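## Task

Remove the black key fob from the drawer of the small wooden box and set it directly on an empty patch of table, touching nothing but the table. Close the drawer. The box must end roughly where it started, turned the same way, and the other item must stay inside the drawer.

## Robot and tools

ROBOT AND FRAME. Two arms, left_arm and right_arm, each with a two-finger gripper. Every position and orientation is given in one scene frame. Its origin sits at table-top height, halfway between the two nominal arm bases. +z points up, +x points out across the table, and left_arm is on the +y side (the arm names do not match image left and right). Calibrated bases: left_arm at (+0.033, +0.312, +0.044) m, quat_wxyz (+1.000, 0, 0, -0.002); right_arm at (-0.018, -0.308, +0.004) m, quat_wxyz (+1.000, 0, 0, -0.015). A two-camera stand is fixed behind the arms. The fingers of a gripper extend along its own +z axis and spread apart along its y axis. end_effector_position is the spot between the finger pads, under 1 cm short of the fingertips. Reported poses can be off by a few centimetres, more when the arm reaches far. Friction and gravity can leave a gripper low, short or tilted, so check the result after every motion.

THE ROW. A row is 16 plain numbers covering both arms, even if only one moves. The first 8 are for left_arm and the last 8 for right_arm, each in the order x, y, z, qw, qx, qy, qz, opening. x, y, z is an absolute goal position in metres in the scene frame. qw..qz is an absolute goal orientation, w first. The opening is an absolute finger command from -1 (shut) to +1 (wide open). Pad gap is roughly 87 mm at +1, 59-75 mm at +0.5, 31-49 mm at 0, 8-21 mm at -0.5 and 0 at -1. To hold an arm still, resend the exact pose from the last result taken before it stopped, plus the opening you want. Do not copy the drifted quaternion from later results. Each control step, the commanded orientation is clipped to within 40 degrees of the measured one.

execute_actions. Argument actions is a list holding at most one item. An empty list only reports the state and, by default, shows all cameras. {"rows": [...], "steps": n} plays up to 15 rows over n steps. n is 1-15, default 15, each step 1/30 s, and the last row repeats to fill the steps. The call is refused, sending nothing, if any target lies more than 0.6 m from that arm's last reported position along any axis of its gripper. An action needs at least 5 steps, and the last 5 run after the result is taken. {"steps": n} with n up to 300 waits. The optional cameras list names the images to return: ["all"], [] or names. An unknown name invalidates the call.

move. target is one 16-number row, or a list of up to 15 rows visited in order, with no 0.6 m limit. speed is in m/s, 0.002 to 2.9, default 0.25. Turning is capped at twice that value in rad/s. Give one value, or one per target. blend, in metres, rounds the corners at intermediate targets; 0 stops at each. Set blocking=false to get a reply about 0.5 s after the motion begins. Paths are straight lines, capped at 10 s total, and they do not avoid obstacles or the other arm. Faster motion strays more and strikes harder. A goal set beyond a contact pushes harder. Finger changes on a later target happen once everything has come to rest there. The added move: line tells how it ended: done, off_target, moving, held or fault. limits=paced means a pose was clipped; limits=held means steps were withheld. Keep paths away from an arm's own base, or its elbow may whip around.

wait: seconds from 0 to 10. It sends nothing new and returns early if a running move finishes. stop: brakes the current move; the fingers keep moving. zoom_image: camera (cam_high, cam_low, cam_left_wrist or cam_right_wrist) and region [x0, y0, x1, y1] in pixels of that camera's newest image, at most 504 by 504. finished_scene: scene number 1 or 2. It ends the current scene for good; call it only once the goal holds.

RESULTS. Per arm: end_effector_position, end_effector_quat_wxyz and Hand target (the pose now being driven toward). grip_measured is on the same -1..1 scale as the opening. The last joint reading gives the gripper from 0 (closed) to 1 (open). You also get joint velocities ("within noise" when still), joint torques, and motor temperatures. Torques for joints 1-3 wrap past ±28 N m. MOTOR HOT appears at 75 °C. At 90 °C that arm folds up and goes idle, and at 100 °C it collapses. Joint limits in rad: waist -2.618..3.054, shoulder 0..3.142, elbow 0..3.142 (straight at 2.901), wrist pitch and yaw -1.571..1.571, wrist roll -2.094..2.094. All four cameras give 672x504 images. Wrist-camera pictures may lag while the arm moves.

GRASPING. To grasp, note grip_measured when the pads first touch. Then keep commanding about 0.04 below that value, or up to 0.11 below near the scale ends.

AVOID. Do not drop items or release them while they move. Never let anything fall or stay off the table. Avoid hitting the box or table hard, and avoid contact or squeezing between the two arms, including one gripper closing on the other's fingers. Avoid straining a wrist camera cable and triggering fault stops. Do not hold loads or keep an arm fully stretched for long. A loose object may occasionally get nudged by itself.

Each tool is called after "Emit:" as name([rows], argument=value, ...), one row to a line, values as JSON.

## Session

Emit:
execute_actions(actions=[])

Scene clock: 0.00 s of 6000.00 s.
left_arm: end_effector_position=(+0.4027, +0.3314, +0.0641) grip_measured=+1.000 end_effector_quat_wxyz=(+0.526, -0.040, +0.849, -0.024) | right_arm: end_effector_position=(+0.3593, -0.3321, +0.0571) grip_measured=+1.000 end_effector_quat_wxyz=(+0.575, +0.074, +0.811, -0.072)
Joint positions: left_arm=[0.103 1.588 0.372 0.752 0.087 -0.049 1] | right_arm=[0.07 1.528 0.359 0.825 0.24 0.052 1]
Joint velocities: within noise
Joint torques (N m): no reading
Motor temperatures (°C): left_arm=[26 35 37 31 25 28 24] | right_arm=[25 31 31 31 29 29 29]
Heat: left arm: 37 °C; right arm: 31 °C.
Hand target: left_arm +0.4044, +0.3316, +0.0666; +0.528, -0.040, +0.848, -0.024 | right_arm +0.3637, -0.3319, +0.0650; +0.585, +0.075, +0.804, -0.070

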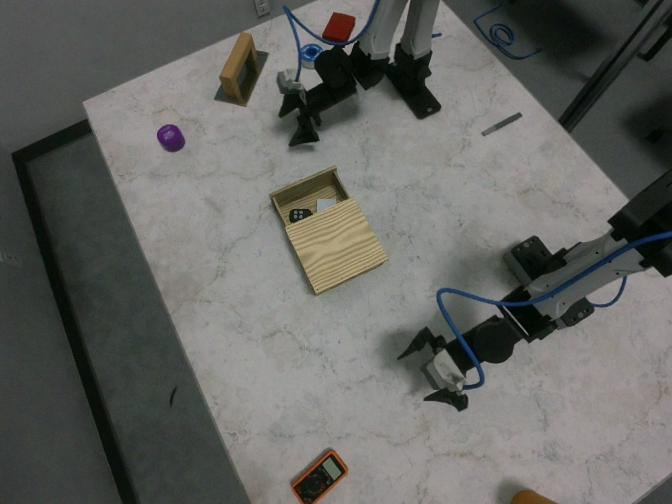

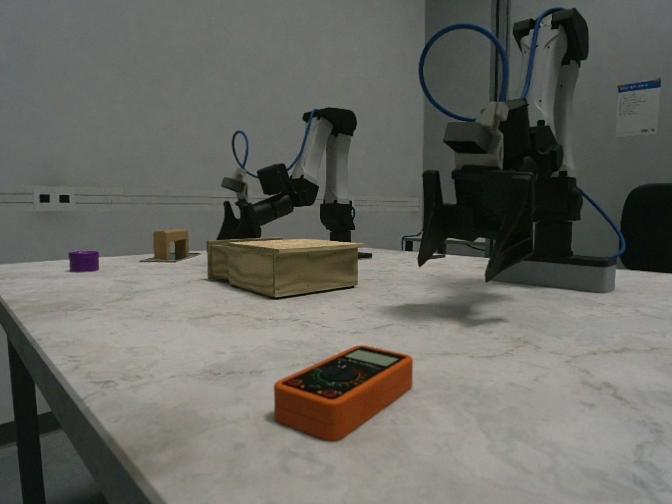

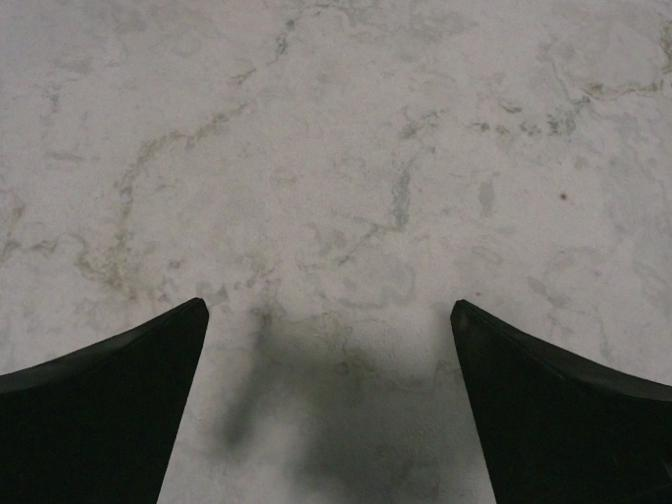

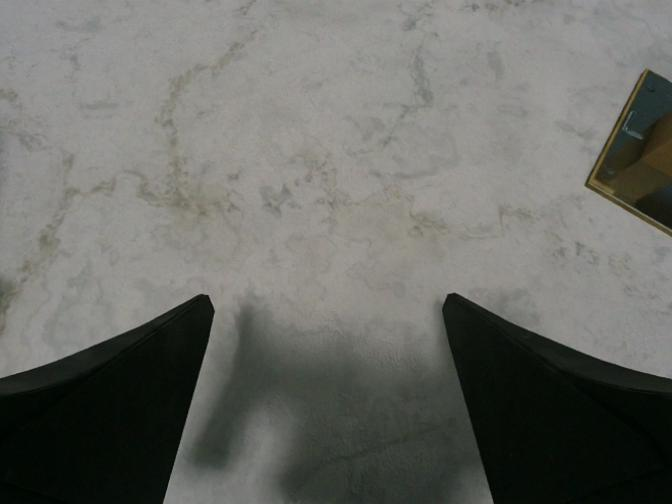

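Emit:
zoom_image(camera="cam_high", region=[250, 150, 410, 300])

Emit:
zoom_image(camera="cam_low", region=[190, 210, 390, 320])

Scaled by 3.150 from the camera's image (finer frame: 960x720).

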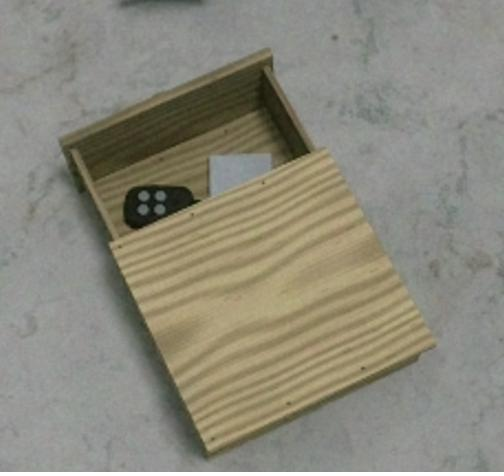

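Scaled by 2.520 from the camera's image (finer frame: 960x720).

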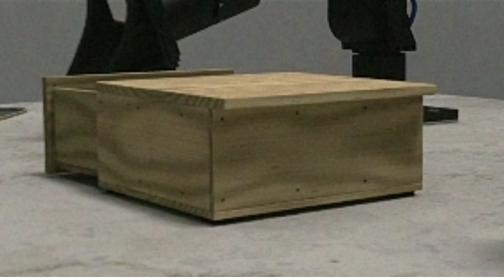

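Emit:
move(target=[0.4027,0.3314,0.0641,0.526,-0.040,0.849,-0.024,1,0.41,-0.14,0.19,0.174,0,0.985,0,1], speed=0.35, cameras=["cam_right_wrist","cam_high"])

Scene clock: 4.30 s of 6000.00 s.
left_arm: end_effector_position=(+0.4027, +0.3314, +0.0641) grip_measured=+1.000 end_effector_quat_wxyz=(+0.526, -0.040, +0.849, -0.024) | right_arm: end_effector_position=(+0.4081, -0.1423, +0.1924) grip_measured=+1.000 end_effector_quat_wxyz=(+0.179, -0.004, +0.984, -0.003)
Joint positions: left_arm=[0.103 1.588 0.372 0.752 0.087 -0.049 1] | right_arm=[0.421 2.286 2.564 -1.515 0.139 0.359 1]
Joint velocities: left_arm=[within noise] | right_arm=[0.007 0.017 0.056 -0.051 -0.022 0.037 -0.019]
Joint torques (N m): left_arm=[0.01 -5 5.45 2.3 0.02 0.14] | right_arm=[0.02 -8.25 10 0.68 -0.01 -0.03]
Heat: left arm: 38 °C; right arm: 32 °C.
Hand target: left_arm +0.4026, +0.3314, +0.0641; +0.526, -0.040, +0.849, -0.024 | right_arm +0.4099, -0.1401, +0.1899; +0.175, +0.000, +0.985, +0.000
Off the commanded pose: left_arm 0.000 m, 0 deg | right_arm 0.004 m, 1 deg.
Kept back: nothing.
move: done
cam_right_wrist: T_world_to_cam=[[0.02715, -0.99954, 0.01352, -0.15766], [-0.86865, -0.0169, 0.49513, 0.27654], [-0.49468, -0.02519, -0.86871, 0.50569]] pos_world=[0.49465, -0.14018, 0.3045]
Images, in order (width x height): cam_high 672x504, cam_right_wrist 672x504.

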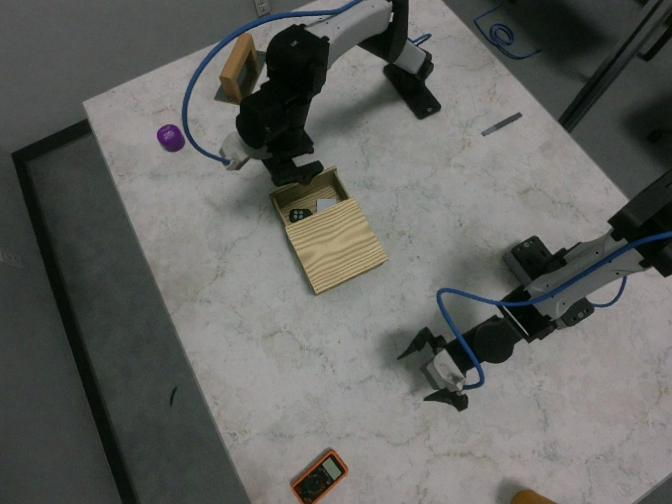

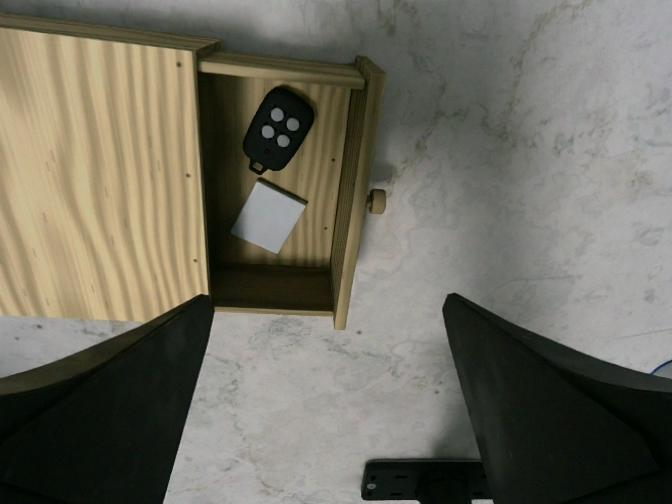

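Emit:
move([
  [0.4027,0.3314,0.0641,0.526,-0.040,0.849,-0.024,1,0.431,-0.107,0.13,0.1274,0.2145,0.968,-0.0282,0.35],
  [0.4027,0.3314,0.0641,0.526,-0.040,0.849,-0.024,1,0.431,-0.107,0.075,0.1274,0.2145,0.968,-0.0282,0.35],
], cameras=["cam_right_wrist","cam_high","cam_low"])

Scene clock: 7.80 s of 6000.00 s.
left_arm: end_effector_position=(+0.4027, +0.3314, +0.0641) grip_measured=+1.000 end_effector_quat_wxyz=(+0.526, -0.040, +0.849, -0.024) | right_arm: end_effector_position=(+0.4205, -0.1145, +0.0708) grip_measured=+0.350 end_effector_quat_wxyz=(+0.099, +0.211, +0.971, -0.045)
Joint positions: left_arm=[0.103 1.588 0.372 0.752 0.087 -0.049 1] | right_arm=[0.45 2.511 2.478 -1.43 0.191 0.837 0.675]
Joint velocities: left_arm=[within noise] | right_arm=[-0.022 -0.017 -0.061 -0.022 0.037 -0.095 -0.004]
Joint torques (N m): left_arm=[-0.03 -5.05 5.44 2.29 0.03 0.15] | right_arm=[0.73 -13.26 5.23 0.96 0.22 -0.04]
Heat: left arm: 38 °C; right arm: 33 °C.
Hand target: left_arm +0.4026, +0.3314, +0.0641; +0.526, -0.040, +0.849, -0.024 | right_arm +0.4307, -0.1071, +0.0756; +0.126, +0.215, +0.968, -0.029
Off the commanded pose: left_arm 0.000 m, 0 deg | right_arm 0.014 m, 4 deg.
Kept back: nothing.
move: off_target (right_arm)
cam_right_wrist: T_world_to_cam=[[-0.39951, -0.91541, 0.0491, 0.0579], [-0.70859, 0.34235, 0.617, 0.31313], [-0.58162, 0.2117, -0.78543, 0.46463]] pos_world=[0.51525, -0.15256, 0.16888]
Images, in order (width x height): cam_high 672x504, cam_low 672x504, cam_right_wrist 672x504.

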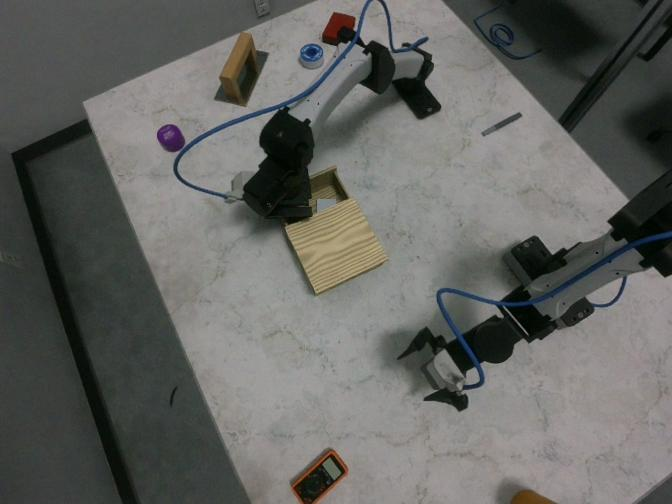

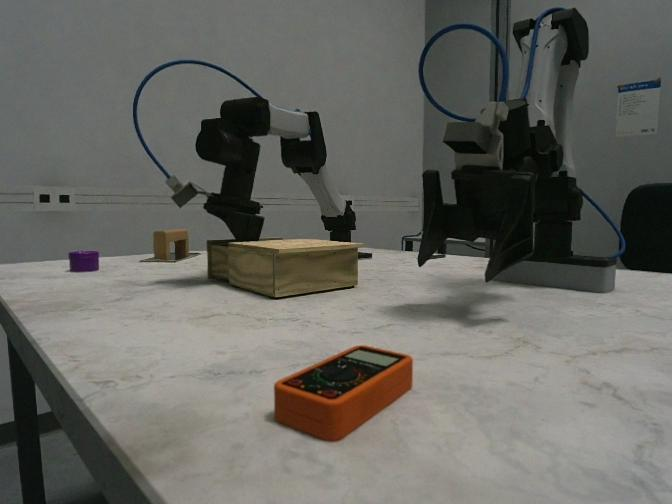

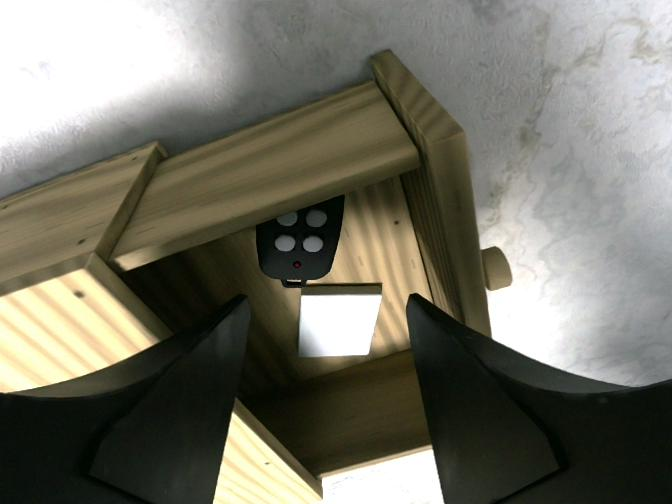

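Emit:
move([
  [0.4027,0.3314,0.0641,0.526,-0.040,0.849,-0.024,1,0.442,-0.099,0.075,0.1474,0.2145,0.965,-0.0282,0.35],
  [0.4027,0.3314,0.0641,0.526,-0.040,0.849,-0.024,1,0.442,-0.099,0.042,0.1474,0.2145,0.965,-0.0282,0.35],
], speed=0.12, blend=0.01, cameras=["cam_right_wrist"])

Scene clock: 9.07 s of 6000.00 s.
left_arm: end_effector_position=(+0.4027, +0.3314, +0.0641) grip_measured=+1.000 end_effector_quat_wxyz=(+0.526, -0.040, +0.849, -0.024) | right_arm: end_effector_position=(+0.4228, -0.1138, +0.0686) grip_measured=+0.350 end_effector_quat_wxyz=(+0.117, +0.211, +0.970, -0.040)
Joint positions: left_arm=[0.103 1.588 0.372 0.752 0.087 -0.049 1] | right_arm=[0.454 2.455 2.365 -1.338 0.202 0.837 0.675]
Joint velocities: left_arm=[within noise] | right_arm=[-0.017 -0.056 -0.085 0.095 -0.022 0.007 0.001]
Joint torques (N m): left_arm=[0.02 -5.01 5.42 2.29 0.02 0.15] | right_arm=[1.89 -8.32 3.66 1.58 0.38 0.12]
Heat: left arm: 38 °C; right arm: 33 °C.
Hand target: left_arm +0.4026, +0.3314, +0.0641; +0.526, -0.040, +0.849, -0.024 | right_arm +0.4391, -0.1000, +0.0437; +0.143, +0.215, +0.966, -0.030
Off the commanded pose: left_arm 0.000 m, 0 deg | right_arm 0.036 m, 4 deg.
Kept back: nothing.
move: off_target (right_arm)
cam_right_wrist: T_world_to_cam=[[-0.39881, -0.91651, 0.03102, 0.06043], [-0.73167, 0.33841, 0.59172, 0.32693], [-0.55281, 0.21329, -0.80555, 0.45337]] pos_world=[0.51394, -0.15196, 0.16989]

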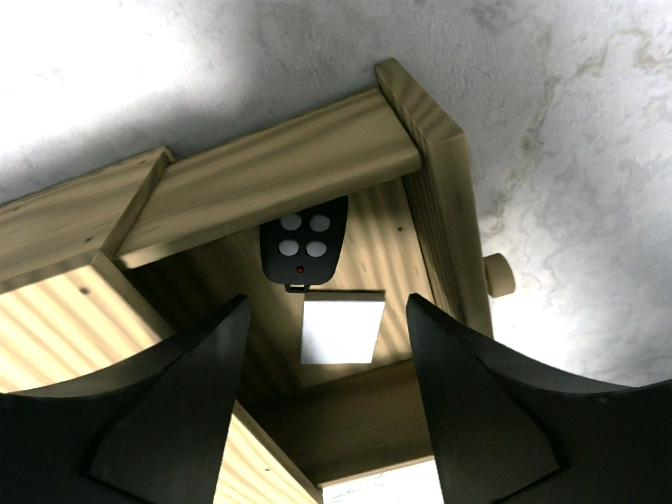

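Emit:
move([
  [0.4027,0.3314,0.0641,0.526,-0.040,0.849,-0.024,1,0.425,-0.13,0.115,0.1305,0,0.9914,0,0.2],
  [0.4027,0.3314,0.0641,0.526,-0.040,0.849,-0.024,1,0.401,-0.159,0.10,0.1305,0,0.9914,0,0.2],
], cameras=["cam_right_wrist","cam_low"])

Scene clock: 12.57 s of 6000.00 s.
left_arm: end_effector_position=(+0.4027, +0.3314, +0.0641) grip_measured=+1.000 end_effector_quat_wxyz=(+0.526, -0.040, +0.849, -0.024) | right_arm: end_effector_position=(+0.3976, -0.1404, +0.0819) grip_measured=+0.200 end_effector_quat_wxyz=(+0.107, -0.002, +0.994, +0.014)
Joint positions: left_arm=[0.103 1.588 0.372 0.752 0.087 -0.049 1] | right_arm=[0.4 2.231 2.026 -1.155 0.051 0.359 0.6]
Joint torques (N m): left_arm=[-0.06 -5.05 5.45 2.3 0.01 0.15] | right_arm=[-2.22 -14.11 6.28 0.51 0.39 -0.42]
Heat: left arm: 38 °C; right arm: 35 °C.
Hand target: left_arm +0.4026, +0.3314, +0.0641; +0.526, -0.040, +0.849, -0.024 | right_arm +0.4007, -0.1586, +0.0995; +0.129, +0.001, +0.992, -0.001
Off the commanded pose: left_arm 0.000 m, 0 deg | right_arm 0.026 m, 3 deg.
Kept back: nothing.
move: off_target (right_arm)
cam_right_wrist: T_world_to_cam=[[0.02807, -0.99932, -0.024, -0.1513], [-0.78764, -0.0369, 0.61503, 0.27728], [-0.6155, 0.00164, -0.78814, 0.4496]] pos_world=[0.49937, -0.1417, 0.18018]
Images, in order (width x height): cam_low 672x504, cam_right_wrist 672x504.

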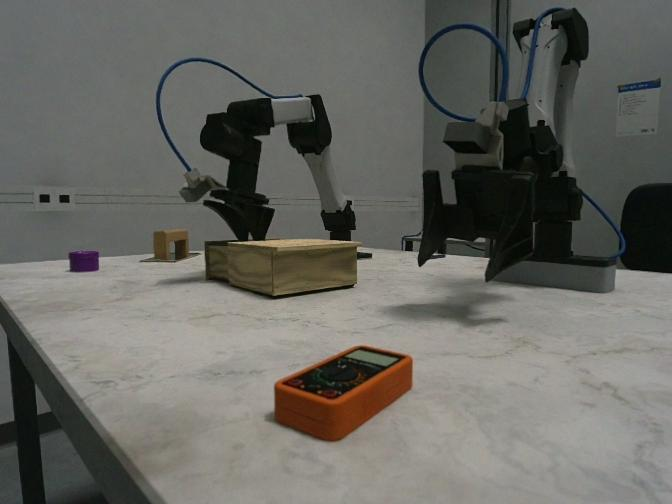

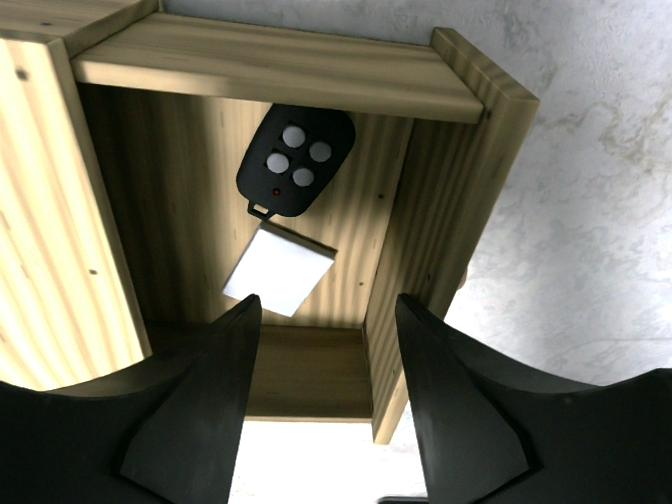

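Emit:
move([
  [0.4027,0.3314,0.0641,0.526,-0.040,0.849,-0.024,1,0.401,-0.125,0.10,0.1305,0,0.9914,0,-0.9],
  [0.4027,0.3314,0.0641,0.526,-0.040,0.849,-0.024,1,0.405,-0.135,0.057,0.1305,0,0.9914,0,-0.9],
  [0.4027,0.3314,0.0641,0.526,-0.040,0.849,-0.024,1,0.405,-0.195,0.057,0.1305,0,0.9914,0,-0.9],
], speed=[0.2,0.15,0.06], cameras=["cam_right_wrist","cam_low","cam_high"])

Scene clock: 16.20 s of 6000.00 s.
left_arm: end_effector_position=(+0.4027, +0.3314, +0.0641) grip_measured=+1.000 end_effector_quat_wxyz=(+0.526, -0.040, +0.849, -0.024) | right_arm: end_effector_position=(+0.3998, -0.1737, +0.0435) grip_measured=-0.901 end_effector_quat_wxyz=(+0.109, +0.000, +0.994, +0.019)
Joint positions: left_arm=[0.103 1.588 0.372 0.752 0.087 -0.049 1] | right_arm=[0.323 2.193 1.811 -0.969 0.025 0.29 0.05]
Joint torques (N m): left_arm=[-0.01 -5.03 5.42 2.3 0.01 0.15] | right_arm=[-2.71 -13.15 6.16 0.63 0.48 -0.49]
Motor temperatures (°C): left_arm=[26 37 38 36 25 28 24] | right_arm=[25 36 33 32 29 29 29]
Heat: left arm: 38 °C; right arm: 36 °C.
Hand target: left_arm +0.4026, +0.3314, +0.0641; +0.526, -0.040, +0.849, -0.024 | right_arm +0.4046, -0.1946, +0.0567; +0.129, +0.001, +0.992, -0.001
Off the commanded pose: left_arm 0.000 m, 0 deg | right_arm 0.026 m, 3 deg.
Kept back: nothing.
move: off_target (right_arm)
cam_right_wrist: T_world_to_cam=[[0.02481, -0.99905, -0.03577, -0.18366], [-0.78924, -0.04153, 0.61267, 0.30139], [-0.61358, 0.01303, -0.78953, 0.42203]] pos_world=[0.50138, -0.17646, 0.14198]
Images, in order (width x height): cam_high 672x504, cam_low 672x504, cam_right_wrist 672x504.

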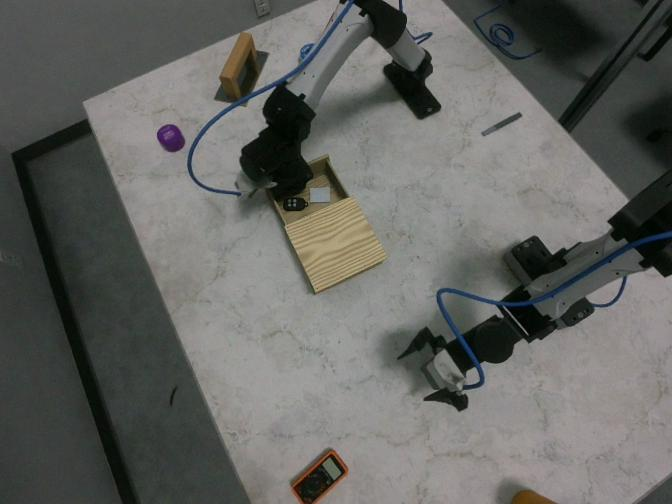

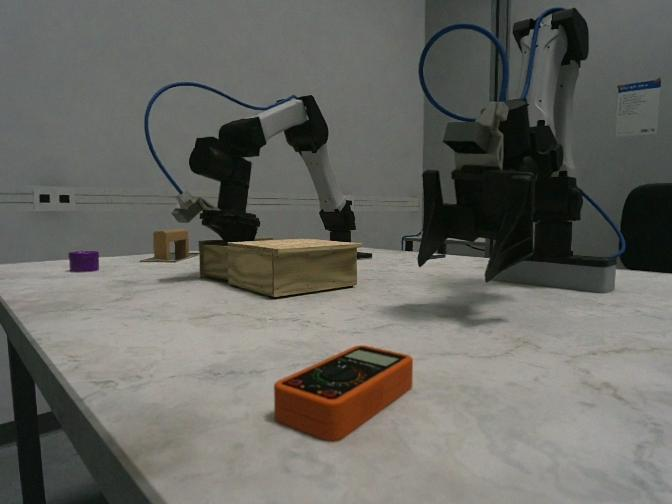

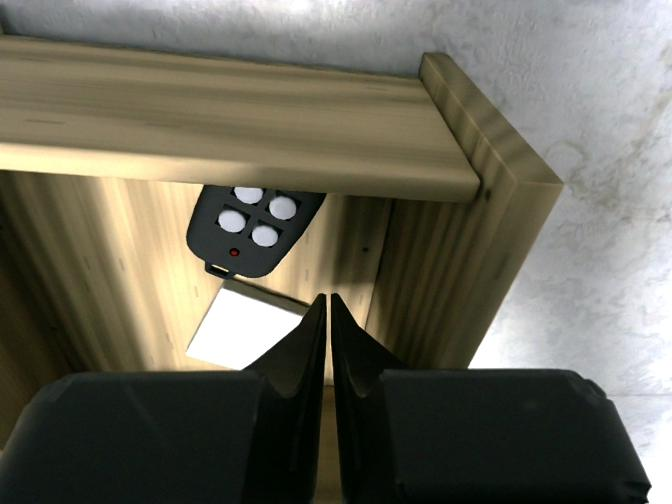

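Emit:
move([
  [0.4027,0.3314,0.0641,0.526,-0.040,0.849,-0.024,1,0.405,-0.165,0.14,0.1305,0,0.9914,0,-0.9],
  [0.4027,0.3314,0.0641,0.526,-0.040,0.849,-0.024,1,0.43,-0.132,0.16,0.1274,0.2145,0.968,-0.0282,0.2],
], cameras=["cam_right_wrist"])

Scene clock: 20.73 s of 6000.00 s.
left_arm: end_effector_position=(+0.4027, +0.3314, +0.0641) grip_measured=+1.000 end_effector_quat_wxyz=(+0.526, -0.040, +0.849, -0.024) | right_arm: end_effector_position=(+0.4268, -0.1343, +0.1632) grip_measured=+0.199 end_effector_quat_wxyz=(+0.160, +0.211, +0.964, +0.001)
Joint positions: left_arm=[0.103 1.588 0.372 0.752 0.087 -0.049 1] | right_arm=[0.405 2.424 2.693 -1.57 0.175 0.782 0.6]
Joint torques (N m): left_arm=[-0.01 -5.01 5.46 2.28 0.02 0.14] | right_arm=[0.73 -8.95 9.85 0.57 0.26 -0.03]
Heat: left arm: 39 °C; right arm: 37 °C.
Hand target: left_arm +0.4026, +0.3314, +0.0641; +0.526, -0.040, +0.849, -0.024 | right_arm +0.4294, -0.1322, +0.1596; +0.162, +0.214, +0.963, -0.004
Off the commanded pose: left_arm 0.000 m, 0 deg | right_arm 0.005 m, 5 deg.
joint sent to its limit (right arm) — joint 4 (wrist pitch), lower limit.
Kept back: nothing.
move: off_target (right_arm); target 2's new opening was sent with right_arm's hand 0.005 m and 5 deg from that target
cam_right_wrist: T_world_to_cam=[[-0.38887, -0.91904, -0.06433, 0.05126], [-0.79179, 0.2977, 0.53333, 0.31063], [-0.47101, 0.25833, -0.84345, 0.51354]] pos_world=[0.50777, -0.17803, 0.27078]

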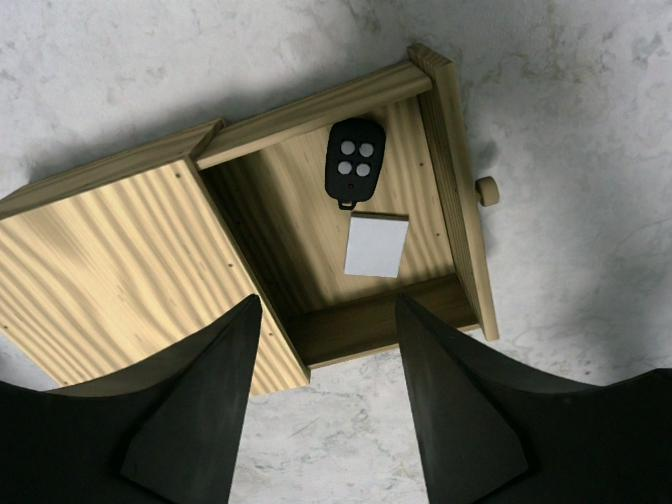

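Emit:
move([
  [0.4027,0.3314,0.0641,0.526,-0.040,0.849,-0.024,1,0.437,-0.135,0.10,0.1121,0.2051,0.9676,-0.0958,0.2],
  [0.4027,0.3314,0.0641,0.526,-0.040,0.849,-0.024,1,0.437,-0.135,0.068,0.1121,0.2051,0.9676,-0.0958,0.2],
], speed=[0.2,0.1], cameras=["cam_right_wrist"])

Scene clock: 23.27 s of 6000.00 s.
left_arm: end_effector_position=(+0.4027, +0.3314, +0.0641) grip_measured=+1.000 end_effector_quat_wxyz=(+0.526, -0.040, +0.849, -0.024) | right_arm: end_effector_position=(+0.4345, -0.1373, +0.0701) grip_measured=+0.200 end_effector_quat_wxyz=(+0.111, +0.203, +0.969, -0.089)
Joint positions: left_arm=[0.103 1.588 0.372 0.752 0.087 -0.049 1] | right_arm=[0.428 2.648 2.731 -1.571 0.274 0.799 0.6]
Joint torques (N m): left_arm=[-0.06 -5 5.48 2.29 0.02 0.15] | right_arm=[0.76 -10.32 9.89 0.26 0.35 -0.03]
Heat: left arm: 39 °C; right arm: 37 °C.
Hand target: left_arm +0.4026, +0.3314, +0.0641; +0.526, -0.040, +0.849, -0.024 | right_arm +0.4367, -0.1352, +0.0679; +0.116, +0.205, +0.967, -0.093
Off the commanded pose: left_arm 0.000 m, 0 deg | right_arm 0.004 m, 1 deg.
joint sent to its limit (right arm) — joint 4 (wrist pitch), lower limit.
Kept back: nothing.
move: done
cam_right_wrist: T_world_to_cam=[[-0.39358, -0.90982, 0.13159, 0.0351], [-0.71369, 0.39263, 0.58008, 0.34313], [-0.57944, 0.13439, -0.80386, 0.46674]] pos_world=[0.52915, -0.16551, 0.17153]

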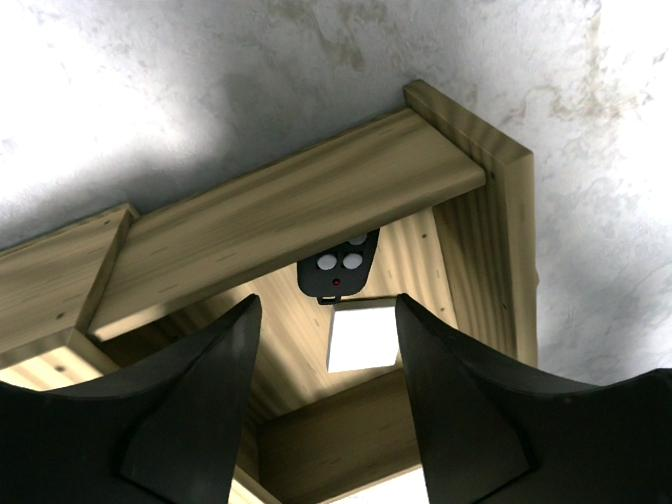

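Emit:
move(target=[0.4027,0.3314,0.0641,0.526,-0.040,0.849,-0.024,1,0.438,-0.138,0.028,0.1121,0.2051,0.9676,-0.0958,0.2], speed=0.06, cameras=["cam_right_wrist"])

Scene clock: 24.43 s of 6000.00 s.
left_arm: end_effector_position=(+0.4027, +0.3314, +0.0641) grip_measured=+1.000 end_effector_quat_wxyz=(+0.526, -0.040, +0.849, -0.024) | right_arm: end_effector_position=(+0.4174, -0.1442, +0.0377) grip_measured=+0.200 end_effector_quat_wxyz=(+0.072, +0.195, +0.971, -0.117)
Joint positions: left_arm=[0.103 1.588 0.372 0.752 0.087 -0.049 1] | right_arm=[0.43 2.613 2.525 -1.495 0.276 0.798 0.6]
Joint velocities: left_arm=[within noise] | right_arm=[0.007 -0.081 -0.139 0.139 0.007 -0.007 0.001]
Joint torques (N m): left_arm=[-0.05 -5.01 5.42 2.29 0.01 0.14] | right_arm=[-0.09 -11.69 4.6 1.04 0.29 0]
Heat: left arm: 39 °C; right arm: 37 °C.
Hand target: left_arm +0.4026, +0.3314, +0.0641; +0.526, -0.040, +0.849, -0.024 | right_arm +0.4370, -0.1384, +0.0295; +0.108, +0.205, +0.968, -0.098
Off the commanded pose: left_arm 0.000 m, 0 deg | right_arm 0.024 m, 5 deg.
Kept back: nothing.
move: off_target (right_arm)
cam_right_wrist: T_world_to_cam=[[-0.37684, -0.90413, 0.20136, 0.01752], [-0.66128, 0.41482, 0.62501, 0.3319], [-0.64862, 0.10237, -0.7542, 0.45409]] pos_world=[0.52061, -0.16832, 0.13151]

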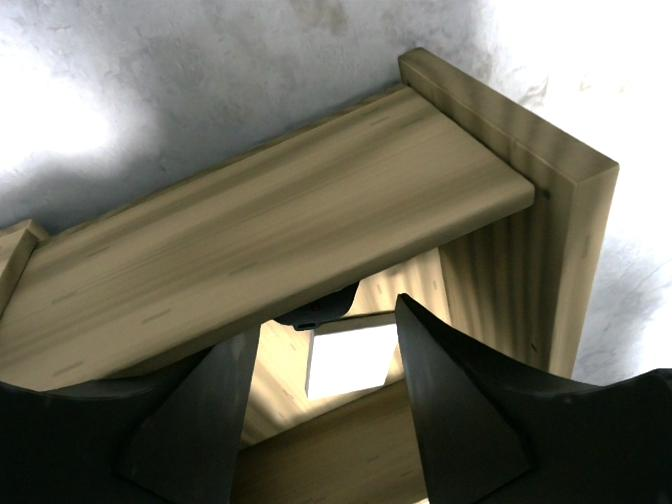

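Emit:
move([
  [0.4027,0.3314,0.0641,0.526,-0.040,0.849,-0.024,1,0.422,-0.128,0.05,0.1121,0.2051,0.9676,-0.0958,0.2],
  [0.4027,0.3314,0.0641,0.526,-0.040,0.849,-0.024,1,0.422,-0.128,0.018,0.1121,0.2051,0.9676,-0.0958,0.2],
], speed=0.08, cameras=["cam_right_wrist","cam_high"])

Scene clock: 26.23 s of 6000.00 s.
left_arm: end_effector_position=(+0.4027, +0.3314, +0.0641) grip_measured=+1.000 end_effector_quat_wxyz=(+0.526, -0.040, +0.849, -0.024) | right_arm: end_effector_position=(+0.4151, -0.1415, +0.0364) grip_measured=+0.200 end_effector_quat_wxyz=(+0.100, +0.201, +0.968, -0.111)
Joint positions: left_arm=[0.103 1.588 0.372 0.752 0.087 -0.049 1] | right_arm=[0.444 2.501 2.313 -1.348 0.298 0.819 0.6]
Joint velocities: left_arm=[within noise] | right_arm=[-0.012 -0.022 -0.061 0.11 -0.037 0.037 -0.006]
Joint torques (N m): left_arm=[0.03 -5.01 5.45 2.29 0.02 0.15] | right_arm=[1.62 -9.95 3.79 0.96 0.11 0.11]
Heat: left arm: 39 °C; right arm: 38 °C.
Hand target: left_arm +0.4026, +0.3314, +0.0641; +0.526, -0.040, +0.849, -0.024 | right_arm +0.4209, -0.1285, +0.0189; +0.110, +0.205, +0.968, -0.097
Off the commanded pose: left_arm 0.000 m, 0 deg | right_arm 0.024 m, 2 deg.
Kept back: nothing.
move: off_target (right_arm)
cam_right_wrist: T_world_to_cam=[[-0.39274, -0.90206, 0.179, 0.02709], [-0.6937, 0.41837, 0.5863, 0.34548], [-0.60376, 0.10609, -0.79007, 0.43456]] pos_world=[0.51267, -0.1662, 0.13593]
Images, in order (width x height): cam_high 672x504, cam_right_wrist 672x504.

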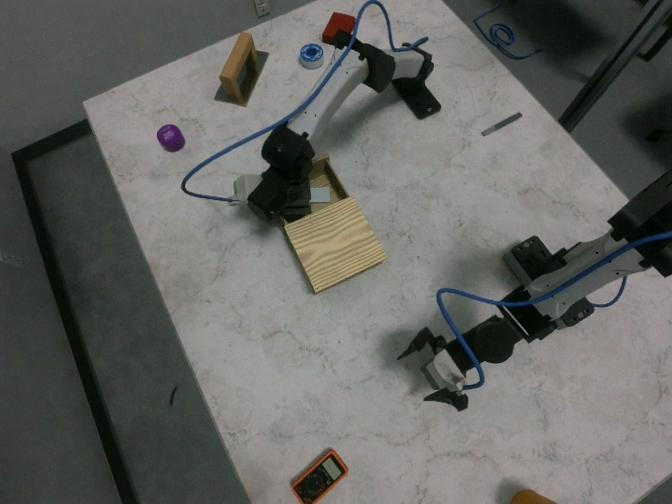

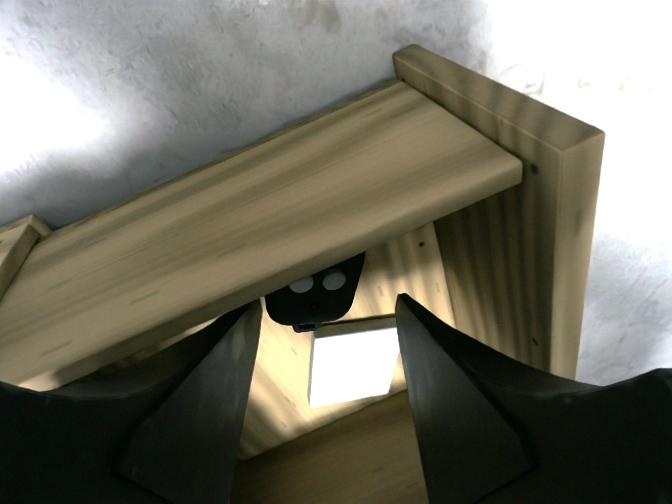

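Emit:
move([
  [0.4027,0.3314,0.0641,0.526,-0.040,0.849,-0.024,1,0.422,-0.130,0.09,0.1251,0.0599,0.987,-0.0781,0.35],
  [0.4027,0.3314,0.0641,0.526,-0.040,0.849,-0.024,1,0.422,-0.132,0.05,0.1251,0.0599,0.987,-0.0781,0.35],
  [0.4027,0.3314,0.0641,0.526,-0.040,0.849,-0.024,1,0.422,-0.132,0.02,0.1251,0.0599,0.987,-0.0781,0.35],
], speed=0.1, cameras=["cam_right_wrist","cam_high"])

Scene clock: 30.37 s of 6000.00 s.
left_arm: end_effector_position=(+0.4027, +0.3314, +0.0641) grip_measured=+1.000 end_effector_quat_wxyz=(+0.526, -0.040, +0.849, -0.024) | right_arm: end_effector_position=(+0.4121, -0.1422, +0.0372) grip_measured=+0.350 end_effector_quat_wxyz=(+0.108, +0.057, +0.988, -0.093)
Joint positions: left_arm=[0.103 1.588 0.372 0.752 0.087 -0.049 1] | right_arm=[0.453 2.416 2.16 -1.207 0.265 0.523 0.675]
Joint velocities: left_arm=[within noise] | right_arm=[0.002 -0.027 -0.046 0.081 0.051 -0.081 -0.004]
Joint torques (N m): left_arm=[-0.03 -5 5.44 2.29 0 0.14] | right_arm=[0.76 -9.87 4.19 1.16 0.1 -0.03]
Heat: left arm: 39 °C; right arm: 39 °C.
Hand target: left_arm +0.4026, +0.3314, +0.0641; +0.526, -0.040, +0.849, -0.024 | right_arm +0.4209, -0.1325, +0.0208; +0.123, +0.060, +0.987, -0.079
Off the commanded pose: left_arm 0.000 m, 0 deg | right_arm 0.022 m, 3 deg.
Kept back: nothing.
move: off_target (right_arm)
cam_right_wrist: T_world_to_cam=[[-0.11204, -0.97817, 0.17504, -0.10124], [-0.77672, 0.19607, 0.59855, 0.3454], [-0.61981, -0.0689, -0.78173, 0.41486]] pos_world=[0.51407, -0.13817, 0.13529]
Images, in order (width x height): cam_high 672x504, cam_right_wrist 672x504.

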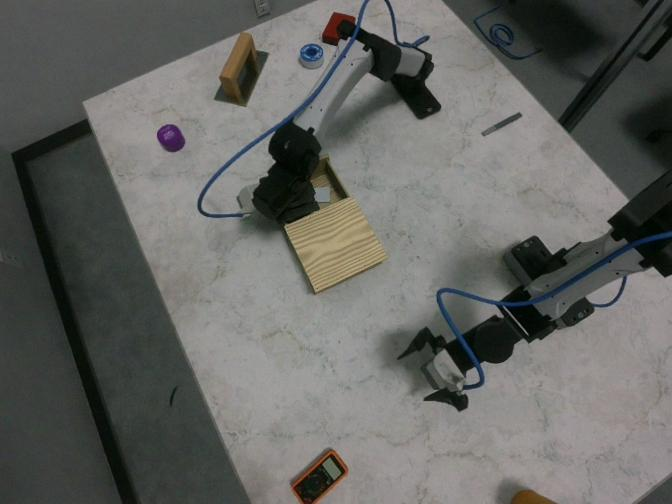

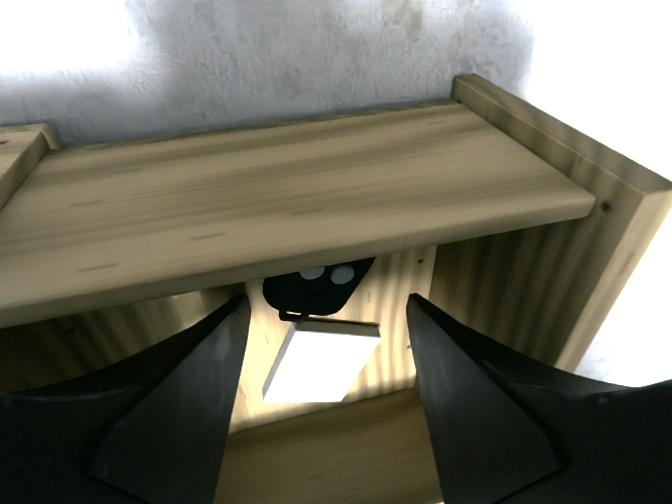

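Emit:
move([
  [0.4027,0.3314,0.0641,0.526,-0.040,0.849,-0.024,1,0.427,-0.132,0.048,0.1251,0.0599,0.987,-0.0781,0.35],
  [0.4027,0.3314,0.0641,0.526,-0.040,0.849,-0.024,1,0.427,-0.134,0.034,0.1251,0.0599,0.987,-0.0781,0.35],
  [0.4027,0.3314,0.0641,0.526,-0.040,0.849,-0.024,1,0.427,-0.134,0.034,0.1251,0.0599,0.987,-0.0781,-0.4],
], speed=0.1, cameras=["cam_right_wrist"])

Scene clock: 32.93 s of 6000.00 s.
left_arm: end_effector_position=(+0.4027, +0.3314, +0.0641) grip_measured=+1.000 end_effector_quat_wxyz=(+0.526, -0.040, +0.849, -0.024) | right_arm: end_effector_position=(+0.4255, -0.1357, +0.0439) grip_measured=-0.398 end_effector_quat_wxyz=(+0.128, +0.060, +0.987, -0.078)
Joint positions: left_arm=[0.103 1.588 0.372 0.752 0.087 -0.049 1] | right_arm=[0.451 2.429 2.211 -1.195 0.256 0.521 0.301]
Joint torques (N m): left_arm=[-0.05 -5.04 5.41 2.29 0.02 0.15] | right_arm=[0.21 -10.03 6.83 0.67 0.15 -0.11]
Heat: left arm: 39 °C; right arm: 39 °C.
Hand target: left_arm +0.4026, +0.3314, +0.0641; +0.526, -0.040, +0.849, -0.024 | right_arm +0.4268, -0.1342, +0.0341; +0.125, +0.060, +0.987, -0.078
Off the commanded pose: left_arm 0.000 m, 0 deg | right_arm 0.010 m, 0 deg.
Kept back: nothing.
move: done; target 3's new opening was sent with right_arm's hand 0.013 m and 1 deg from that target
cam_right_wrist: T_world_to_cam=[[-0.11715, -0.98283, 0.14255, -0.09153], [-0.80143, 0.17832, 0.57088, 0.35987], [-0.5865, -0.04737, -0.80856, 0.41874]] pos_world=[0.52328, -0.1343, 0.14618]

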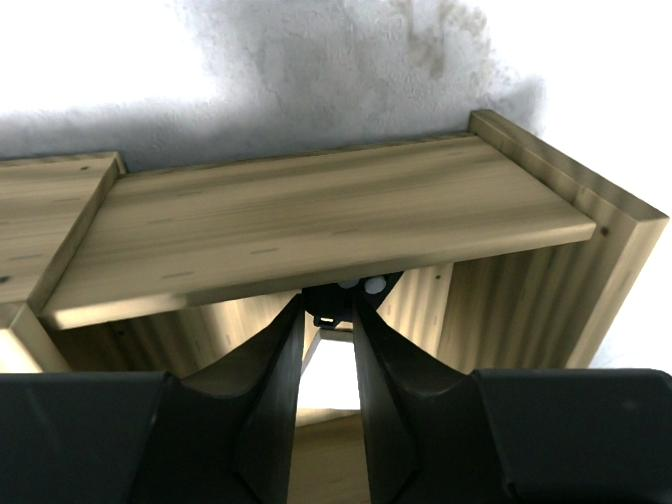

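Emit:
move([
  [0.4027,0.3314,0.0641,0.526,-0.040,0.849,-0.024,1,0.427,-0.130,0.062,0.1251,0.0599,0.987,-0.0781,-0.4],
  [0.4027,0.3314,0.0641,0.526,-0.040,0.849,-0.024,1,0.430,-0.130,0.062,0.1251,0.0599,0.987,-0.0781,0.3],
  [0.4027,0.3314,0.0641,0.526,-0.040,0.849,-0.024,1,0.432,-0.130,0.012,0.1251,0.0599,0.987,-0.0781,0.3],
], speed=0.1, cameras=["cam_right_wrist"])

Scene clock: 36.00 s of 6000.00 s.
left_arm: end_effector_position=(+0.4027, +0.3314, +0.0641) grip_measured=+1.000 end_effector_quat_wxyz=(+0.526, -0.040, +0.849, -0.024) | right_arm: end_effector_position=(+0.4243, -0.1399, +0.0365) grip_measured=+0.299 end_effector_quat_wxyz=(+0.116, +0.057, +0.988, -0.088)
Joint positions: left_arm=[0.103 1.588 0.372 0.752 0.087 -0.049 1] | right_arm=[0.447 2.456 2.231 -1.216 0.263 0.515 0.65]
Joint velocities: left_arm=[within noise] | right_arm=[0.007 -0.027 -0.066 0.037 -0.007 -0.007 -0.012]
Joint torques (N m): left_arm=[-0.01 -5.01 5.41 2.3 0.01 0.15] | right_arm=[0.94 -8.98 3.66 1.2 0.07 0.04]
Heat: left arm: 39 °C; right arm: 40 °C.
Hand target: left_arm +0.4026, +0.3314, +0.0641; +0.526, -0.040, +0.849, -0.024 | right_arm +0.4304, -0.1307, +0.0130; +0.123, +0.060, +0.987, -0.079
Off the commanded pose: left_arm 0.000 m, 0 deg | right_arm 0.028 m, 2 deg.
Kept back: nothing.
move: off_target (right_arm)
cam_right_wrist: T_world_to_cam=[[-0.1128, -0.97988, 0.16464, -0.09699], [-0.7873, 0.18922, 0.58682, 0.35876], [-0.60616, -0.06342, -0.79281, 0.41738]] pos_world=[0.52451, -0.13645, 0.13634]

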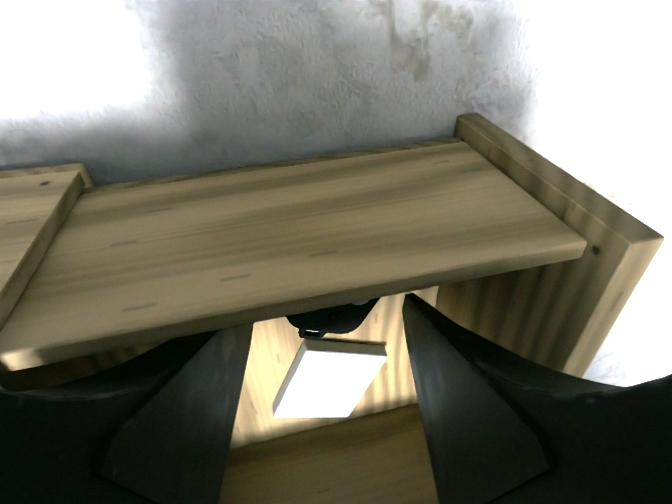

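Emit:
move(target=[0.4027,0.3314,0.0641,0.526,-0.040,0.849,-0.024,1,0.4304,-0.1307,0.013,0.1251,0.0599,0.987,-0.0781,-0.3], speed=0.1, cameras=["cam_right_wrist"])

Scene clock: 36.73 s of 6000.00 s.
left_arm: end_effector_position=(+0.4027, +0.3314, +0.0641) grip_measured=+1.000 end_effector_quat_wxyz=(+0.526, -0.040, +0.849, -0.024) | right_arm: end_effector_position=(+0.4246, -0.1364, +0.0352) grip_measured=-0.123 end_effector_quat_wxyz=(+0.122, +0.054, +0.987, -0.088)
Joint positions: left_arm=[0.103 1.588 0.372 0.752 0.087 -0.049 1] | right_arm=[0.455 2.451 2.216 -1.197 0.269 0.516 0.438]
Joint torques (N m): left_arm=[-0.08 -4.98 5.45 2.29 0.01 0.15] | right_arm=[0.12 -9.42 3.48 1.15 0.03 0.01]
Heat: left arm: 39 °C; right arm: 40 °C.
Hand target: left_arm +0.4026, +0.3314, +0.0641; +0.526, -0.040, +0.849, -0.024 | right_arm +0.4293, -0.1312, +0.0137; +0.124, +0.060, +0.987, -0.079
Off the commanded pose: left_arm 0.000 m, 0 deg | right_arm 0.024 m, 1 deg.
Kept back: nothing.
move: off_target (right_arm)
cam_right_wrist: T_world_to_cam=[[-0.10825, -0.98044, 0.16436, -0.09529], [-0.79508, 0.18463, 0.57772, 0.36213], [-0.59677, -0.06814, -0.79951, 0.41243]] pos_world=[0.52373, -0.13218, 0.1362]

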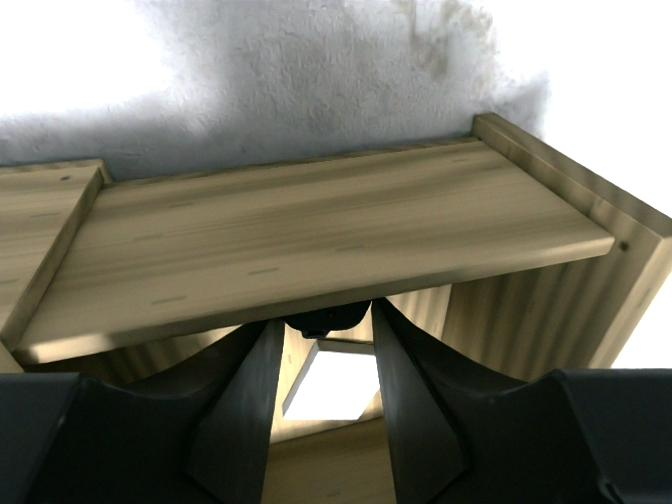

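Emit:
move([
  [0.4027,0.3314,0.0641,0.526,-0.040,0.849,-0.024,1,0.425,-0.135,0.16,0.1305,0.06,0.987,-0.03,-0.3],
  [0.4027,0.3314,0.0641,0.526,-0.040,0.849,-0.024,1,0.40,-0.33,0.14,0.1305,0,0.9914,0,-0.3],
], speed=[0.12,0.25], cameras=["cam_right_wrist","cam_high","cam_low"])

Scene clock: 40.63 s of 6000.00 s.
left_arm: end_effector_position=(+0.4027, +0.3314, +0.0641) grip_measured=+1.000 end_effector_quat_wxyz=(+0.526, -0.040, +0.849, -0.024) | right_arm: end_effector_position=(+0.3966, -0.3285, +0.1202) grip_measured=-0.300 end_effector_quat_wxyz=(+0.096, +0.002, +0.995, -0.004)
Joint positions: left_arm=[0.103 1.588 0.372 0.752 0.087 -0.049 1] | right_arm=[-0.017 2.123 2.007 -1.262 -0.001 -0.043 0.35]
Joint torques (N m): left_arm=[-0.03 -5.01 5.48 2.29 0.02 0.14] | right_arm=[-0.72 -13.71 6.99 0.71 -0.11 -0.29]
Motor temperatures (°C): left_arm=[26 38 39 38 25 28 24] | right_arm=[25 41 34 31 28 29 29]
Heat: left arm: 39 °C; right arm: 41 °C.
Hand target: left_arm +0.4026, +0.3314, +0.0641; +0.526, -0.040, +0.849, -0.024 | right_arm +0.3996, -0.3301, +0.1399; +0.130, +0.000, +0.992, +0.000
Off the commanded pose: left_arm 0.000 m, 0 deg | right_arm 0.020 m, 4 deg.
Kept back: nothing.
move: off_target (right_arm)
cam_right_wrist: T_world_to_cam=[[0.01596, -0.99983, 0.00948, -0.33772], [-0.77319, -0.00633, 0.63415, 0.24796], [-0.63398, -0.01745, -0.77315, 0.47876]] pos_world=[0.50063, -0.32773, 0.21612]
Images, in order (width x height): cam_high 672x504, cam_low 672x504, cam_right_wrist 672x504.

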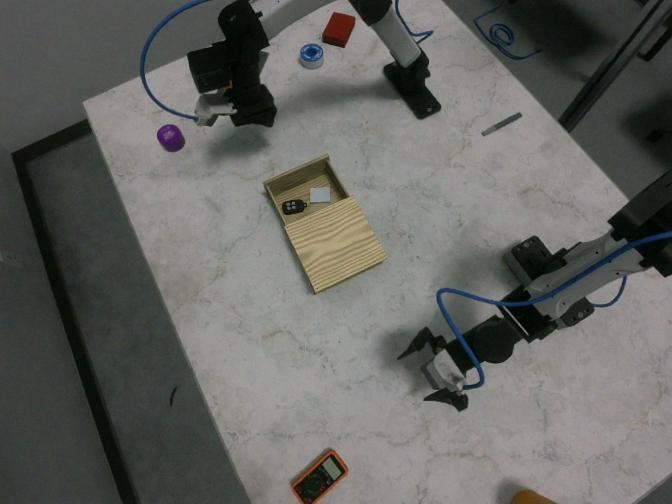

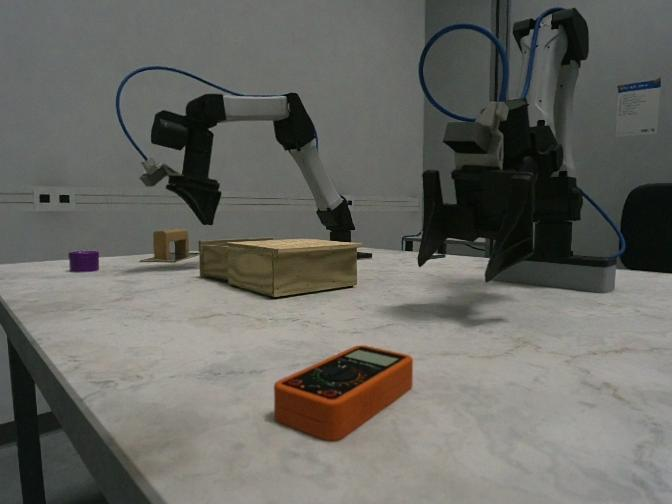

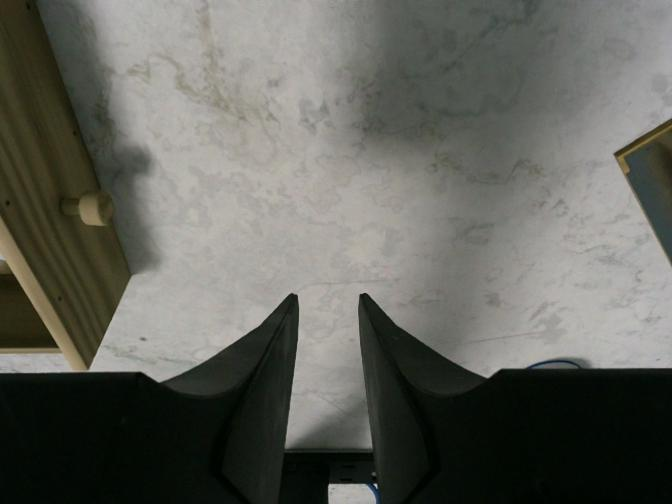

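Emit:
zoom_image(camera="cam_high", region=[250, 145, 370, 235])

Emit:
move(target=[0.4027,0.3314,0.0641,0.526,-0.040,0.849,-0.024,1,0.42,-0.155,0.16,0.1305,0,0.9914,0,0.2], cameras=["cam_right_wrist"])

Scaled by 4.200 from the camera's image (finer frame: 960x720).

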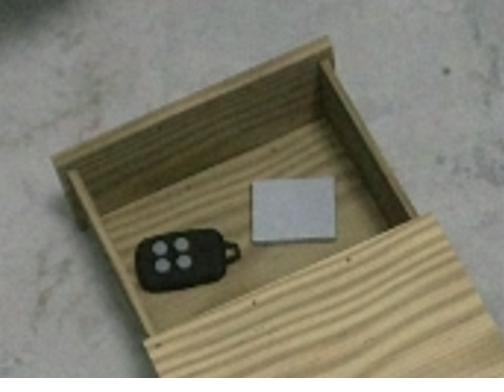

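Scene clock: 42.73 s of 6000.00 s.
left_arm: end_effector_position=(+0.4027, +0.3314, +0.0641) grip_measured=+1.000 end_effector_quat_wxyz=(+0.526, -0.040, +0.849, -0.024) | right_arm: end_effector_position=(+0.4177, -0.1542, +0.1630) grip_measured=+0.200 end_effector_quat_wxyz=(+0.134, -0.005, +0.991, +0.007)
Joint positions: left_arm=[0.103 1.588 0.372 0.752 0.087 -0.049 1] | right_arm=[0.368 2.395 2.643 -1.56 0.075 0.318 0.6]
Joint velocities: left_arm=[within noise] | right_arm=[-0.012 0.027 0.066 -0.125 0.022 -0.022 -0.006]
Joint torques (N m): left_arm=[-0.01 -5 5.41 2.28 0.02 0.14] | right_arm=[0.18 -8.91 9.89 0.59 0.18 -0.08]
Heat: left arm: 39 °C; right arm: 41 °C.
Hand target: left_arm +0.4026, +0.3314, +0.0641; +0.526, -0.040, +0.849, -0.024 | right_arm +0.4198, -0.1551, +0.1599; +0.132, +0.000, +0.991, +0.001
Off the commanded pose: left_arm 0.000 m, 0 deg | right_arm 0.004 m, 1 deg.
joint sent to its limit (right arm) — joint 4 (wrist pitch), lower limit.
Kept back: nothing.
move: done
cam_right_wrist: T_world_to_cam=[[0.03227, -0.99945, -0.00785, -0.16816], [-0.81949, -0.03095, 0.57225, 0.26395], [-0.57218, -0.01204, -0.82004, 0.51097]] pos_world=[0.5141, -0.15375, 0.26665]

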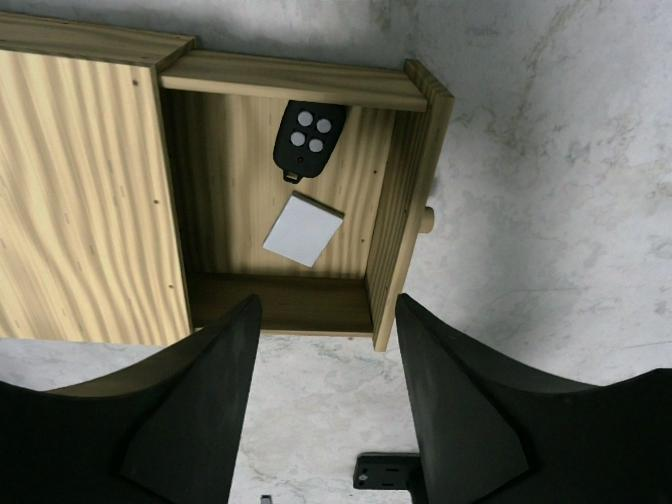

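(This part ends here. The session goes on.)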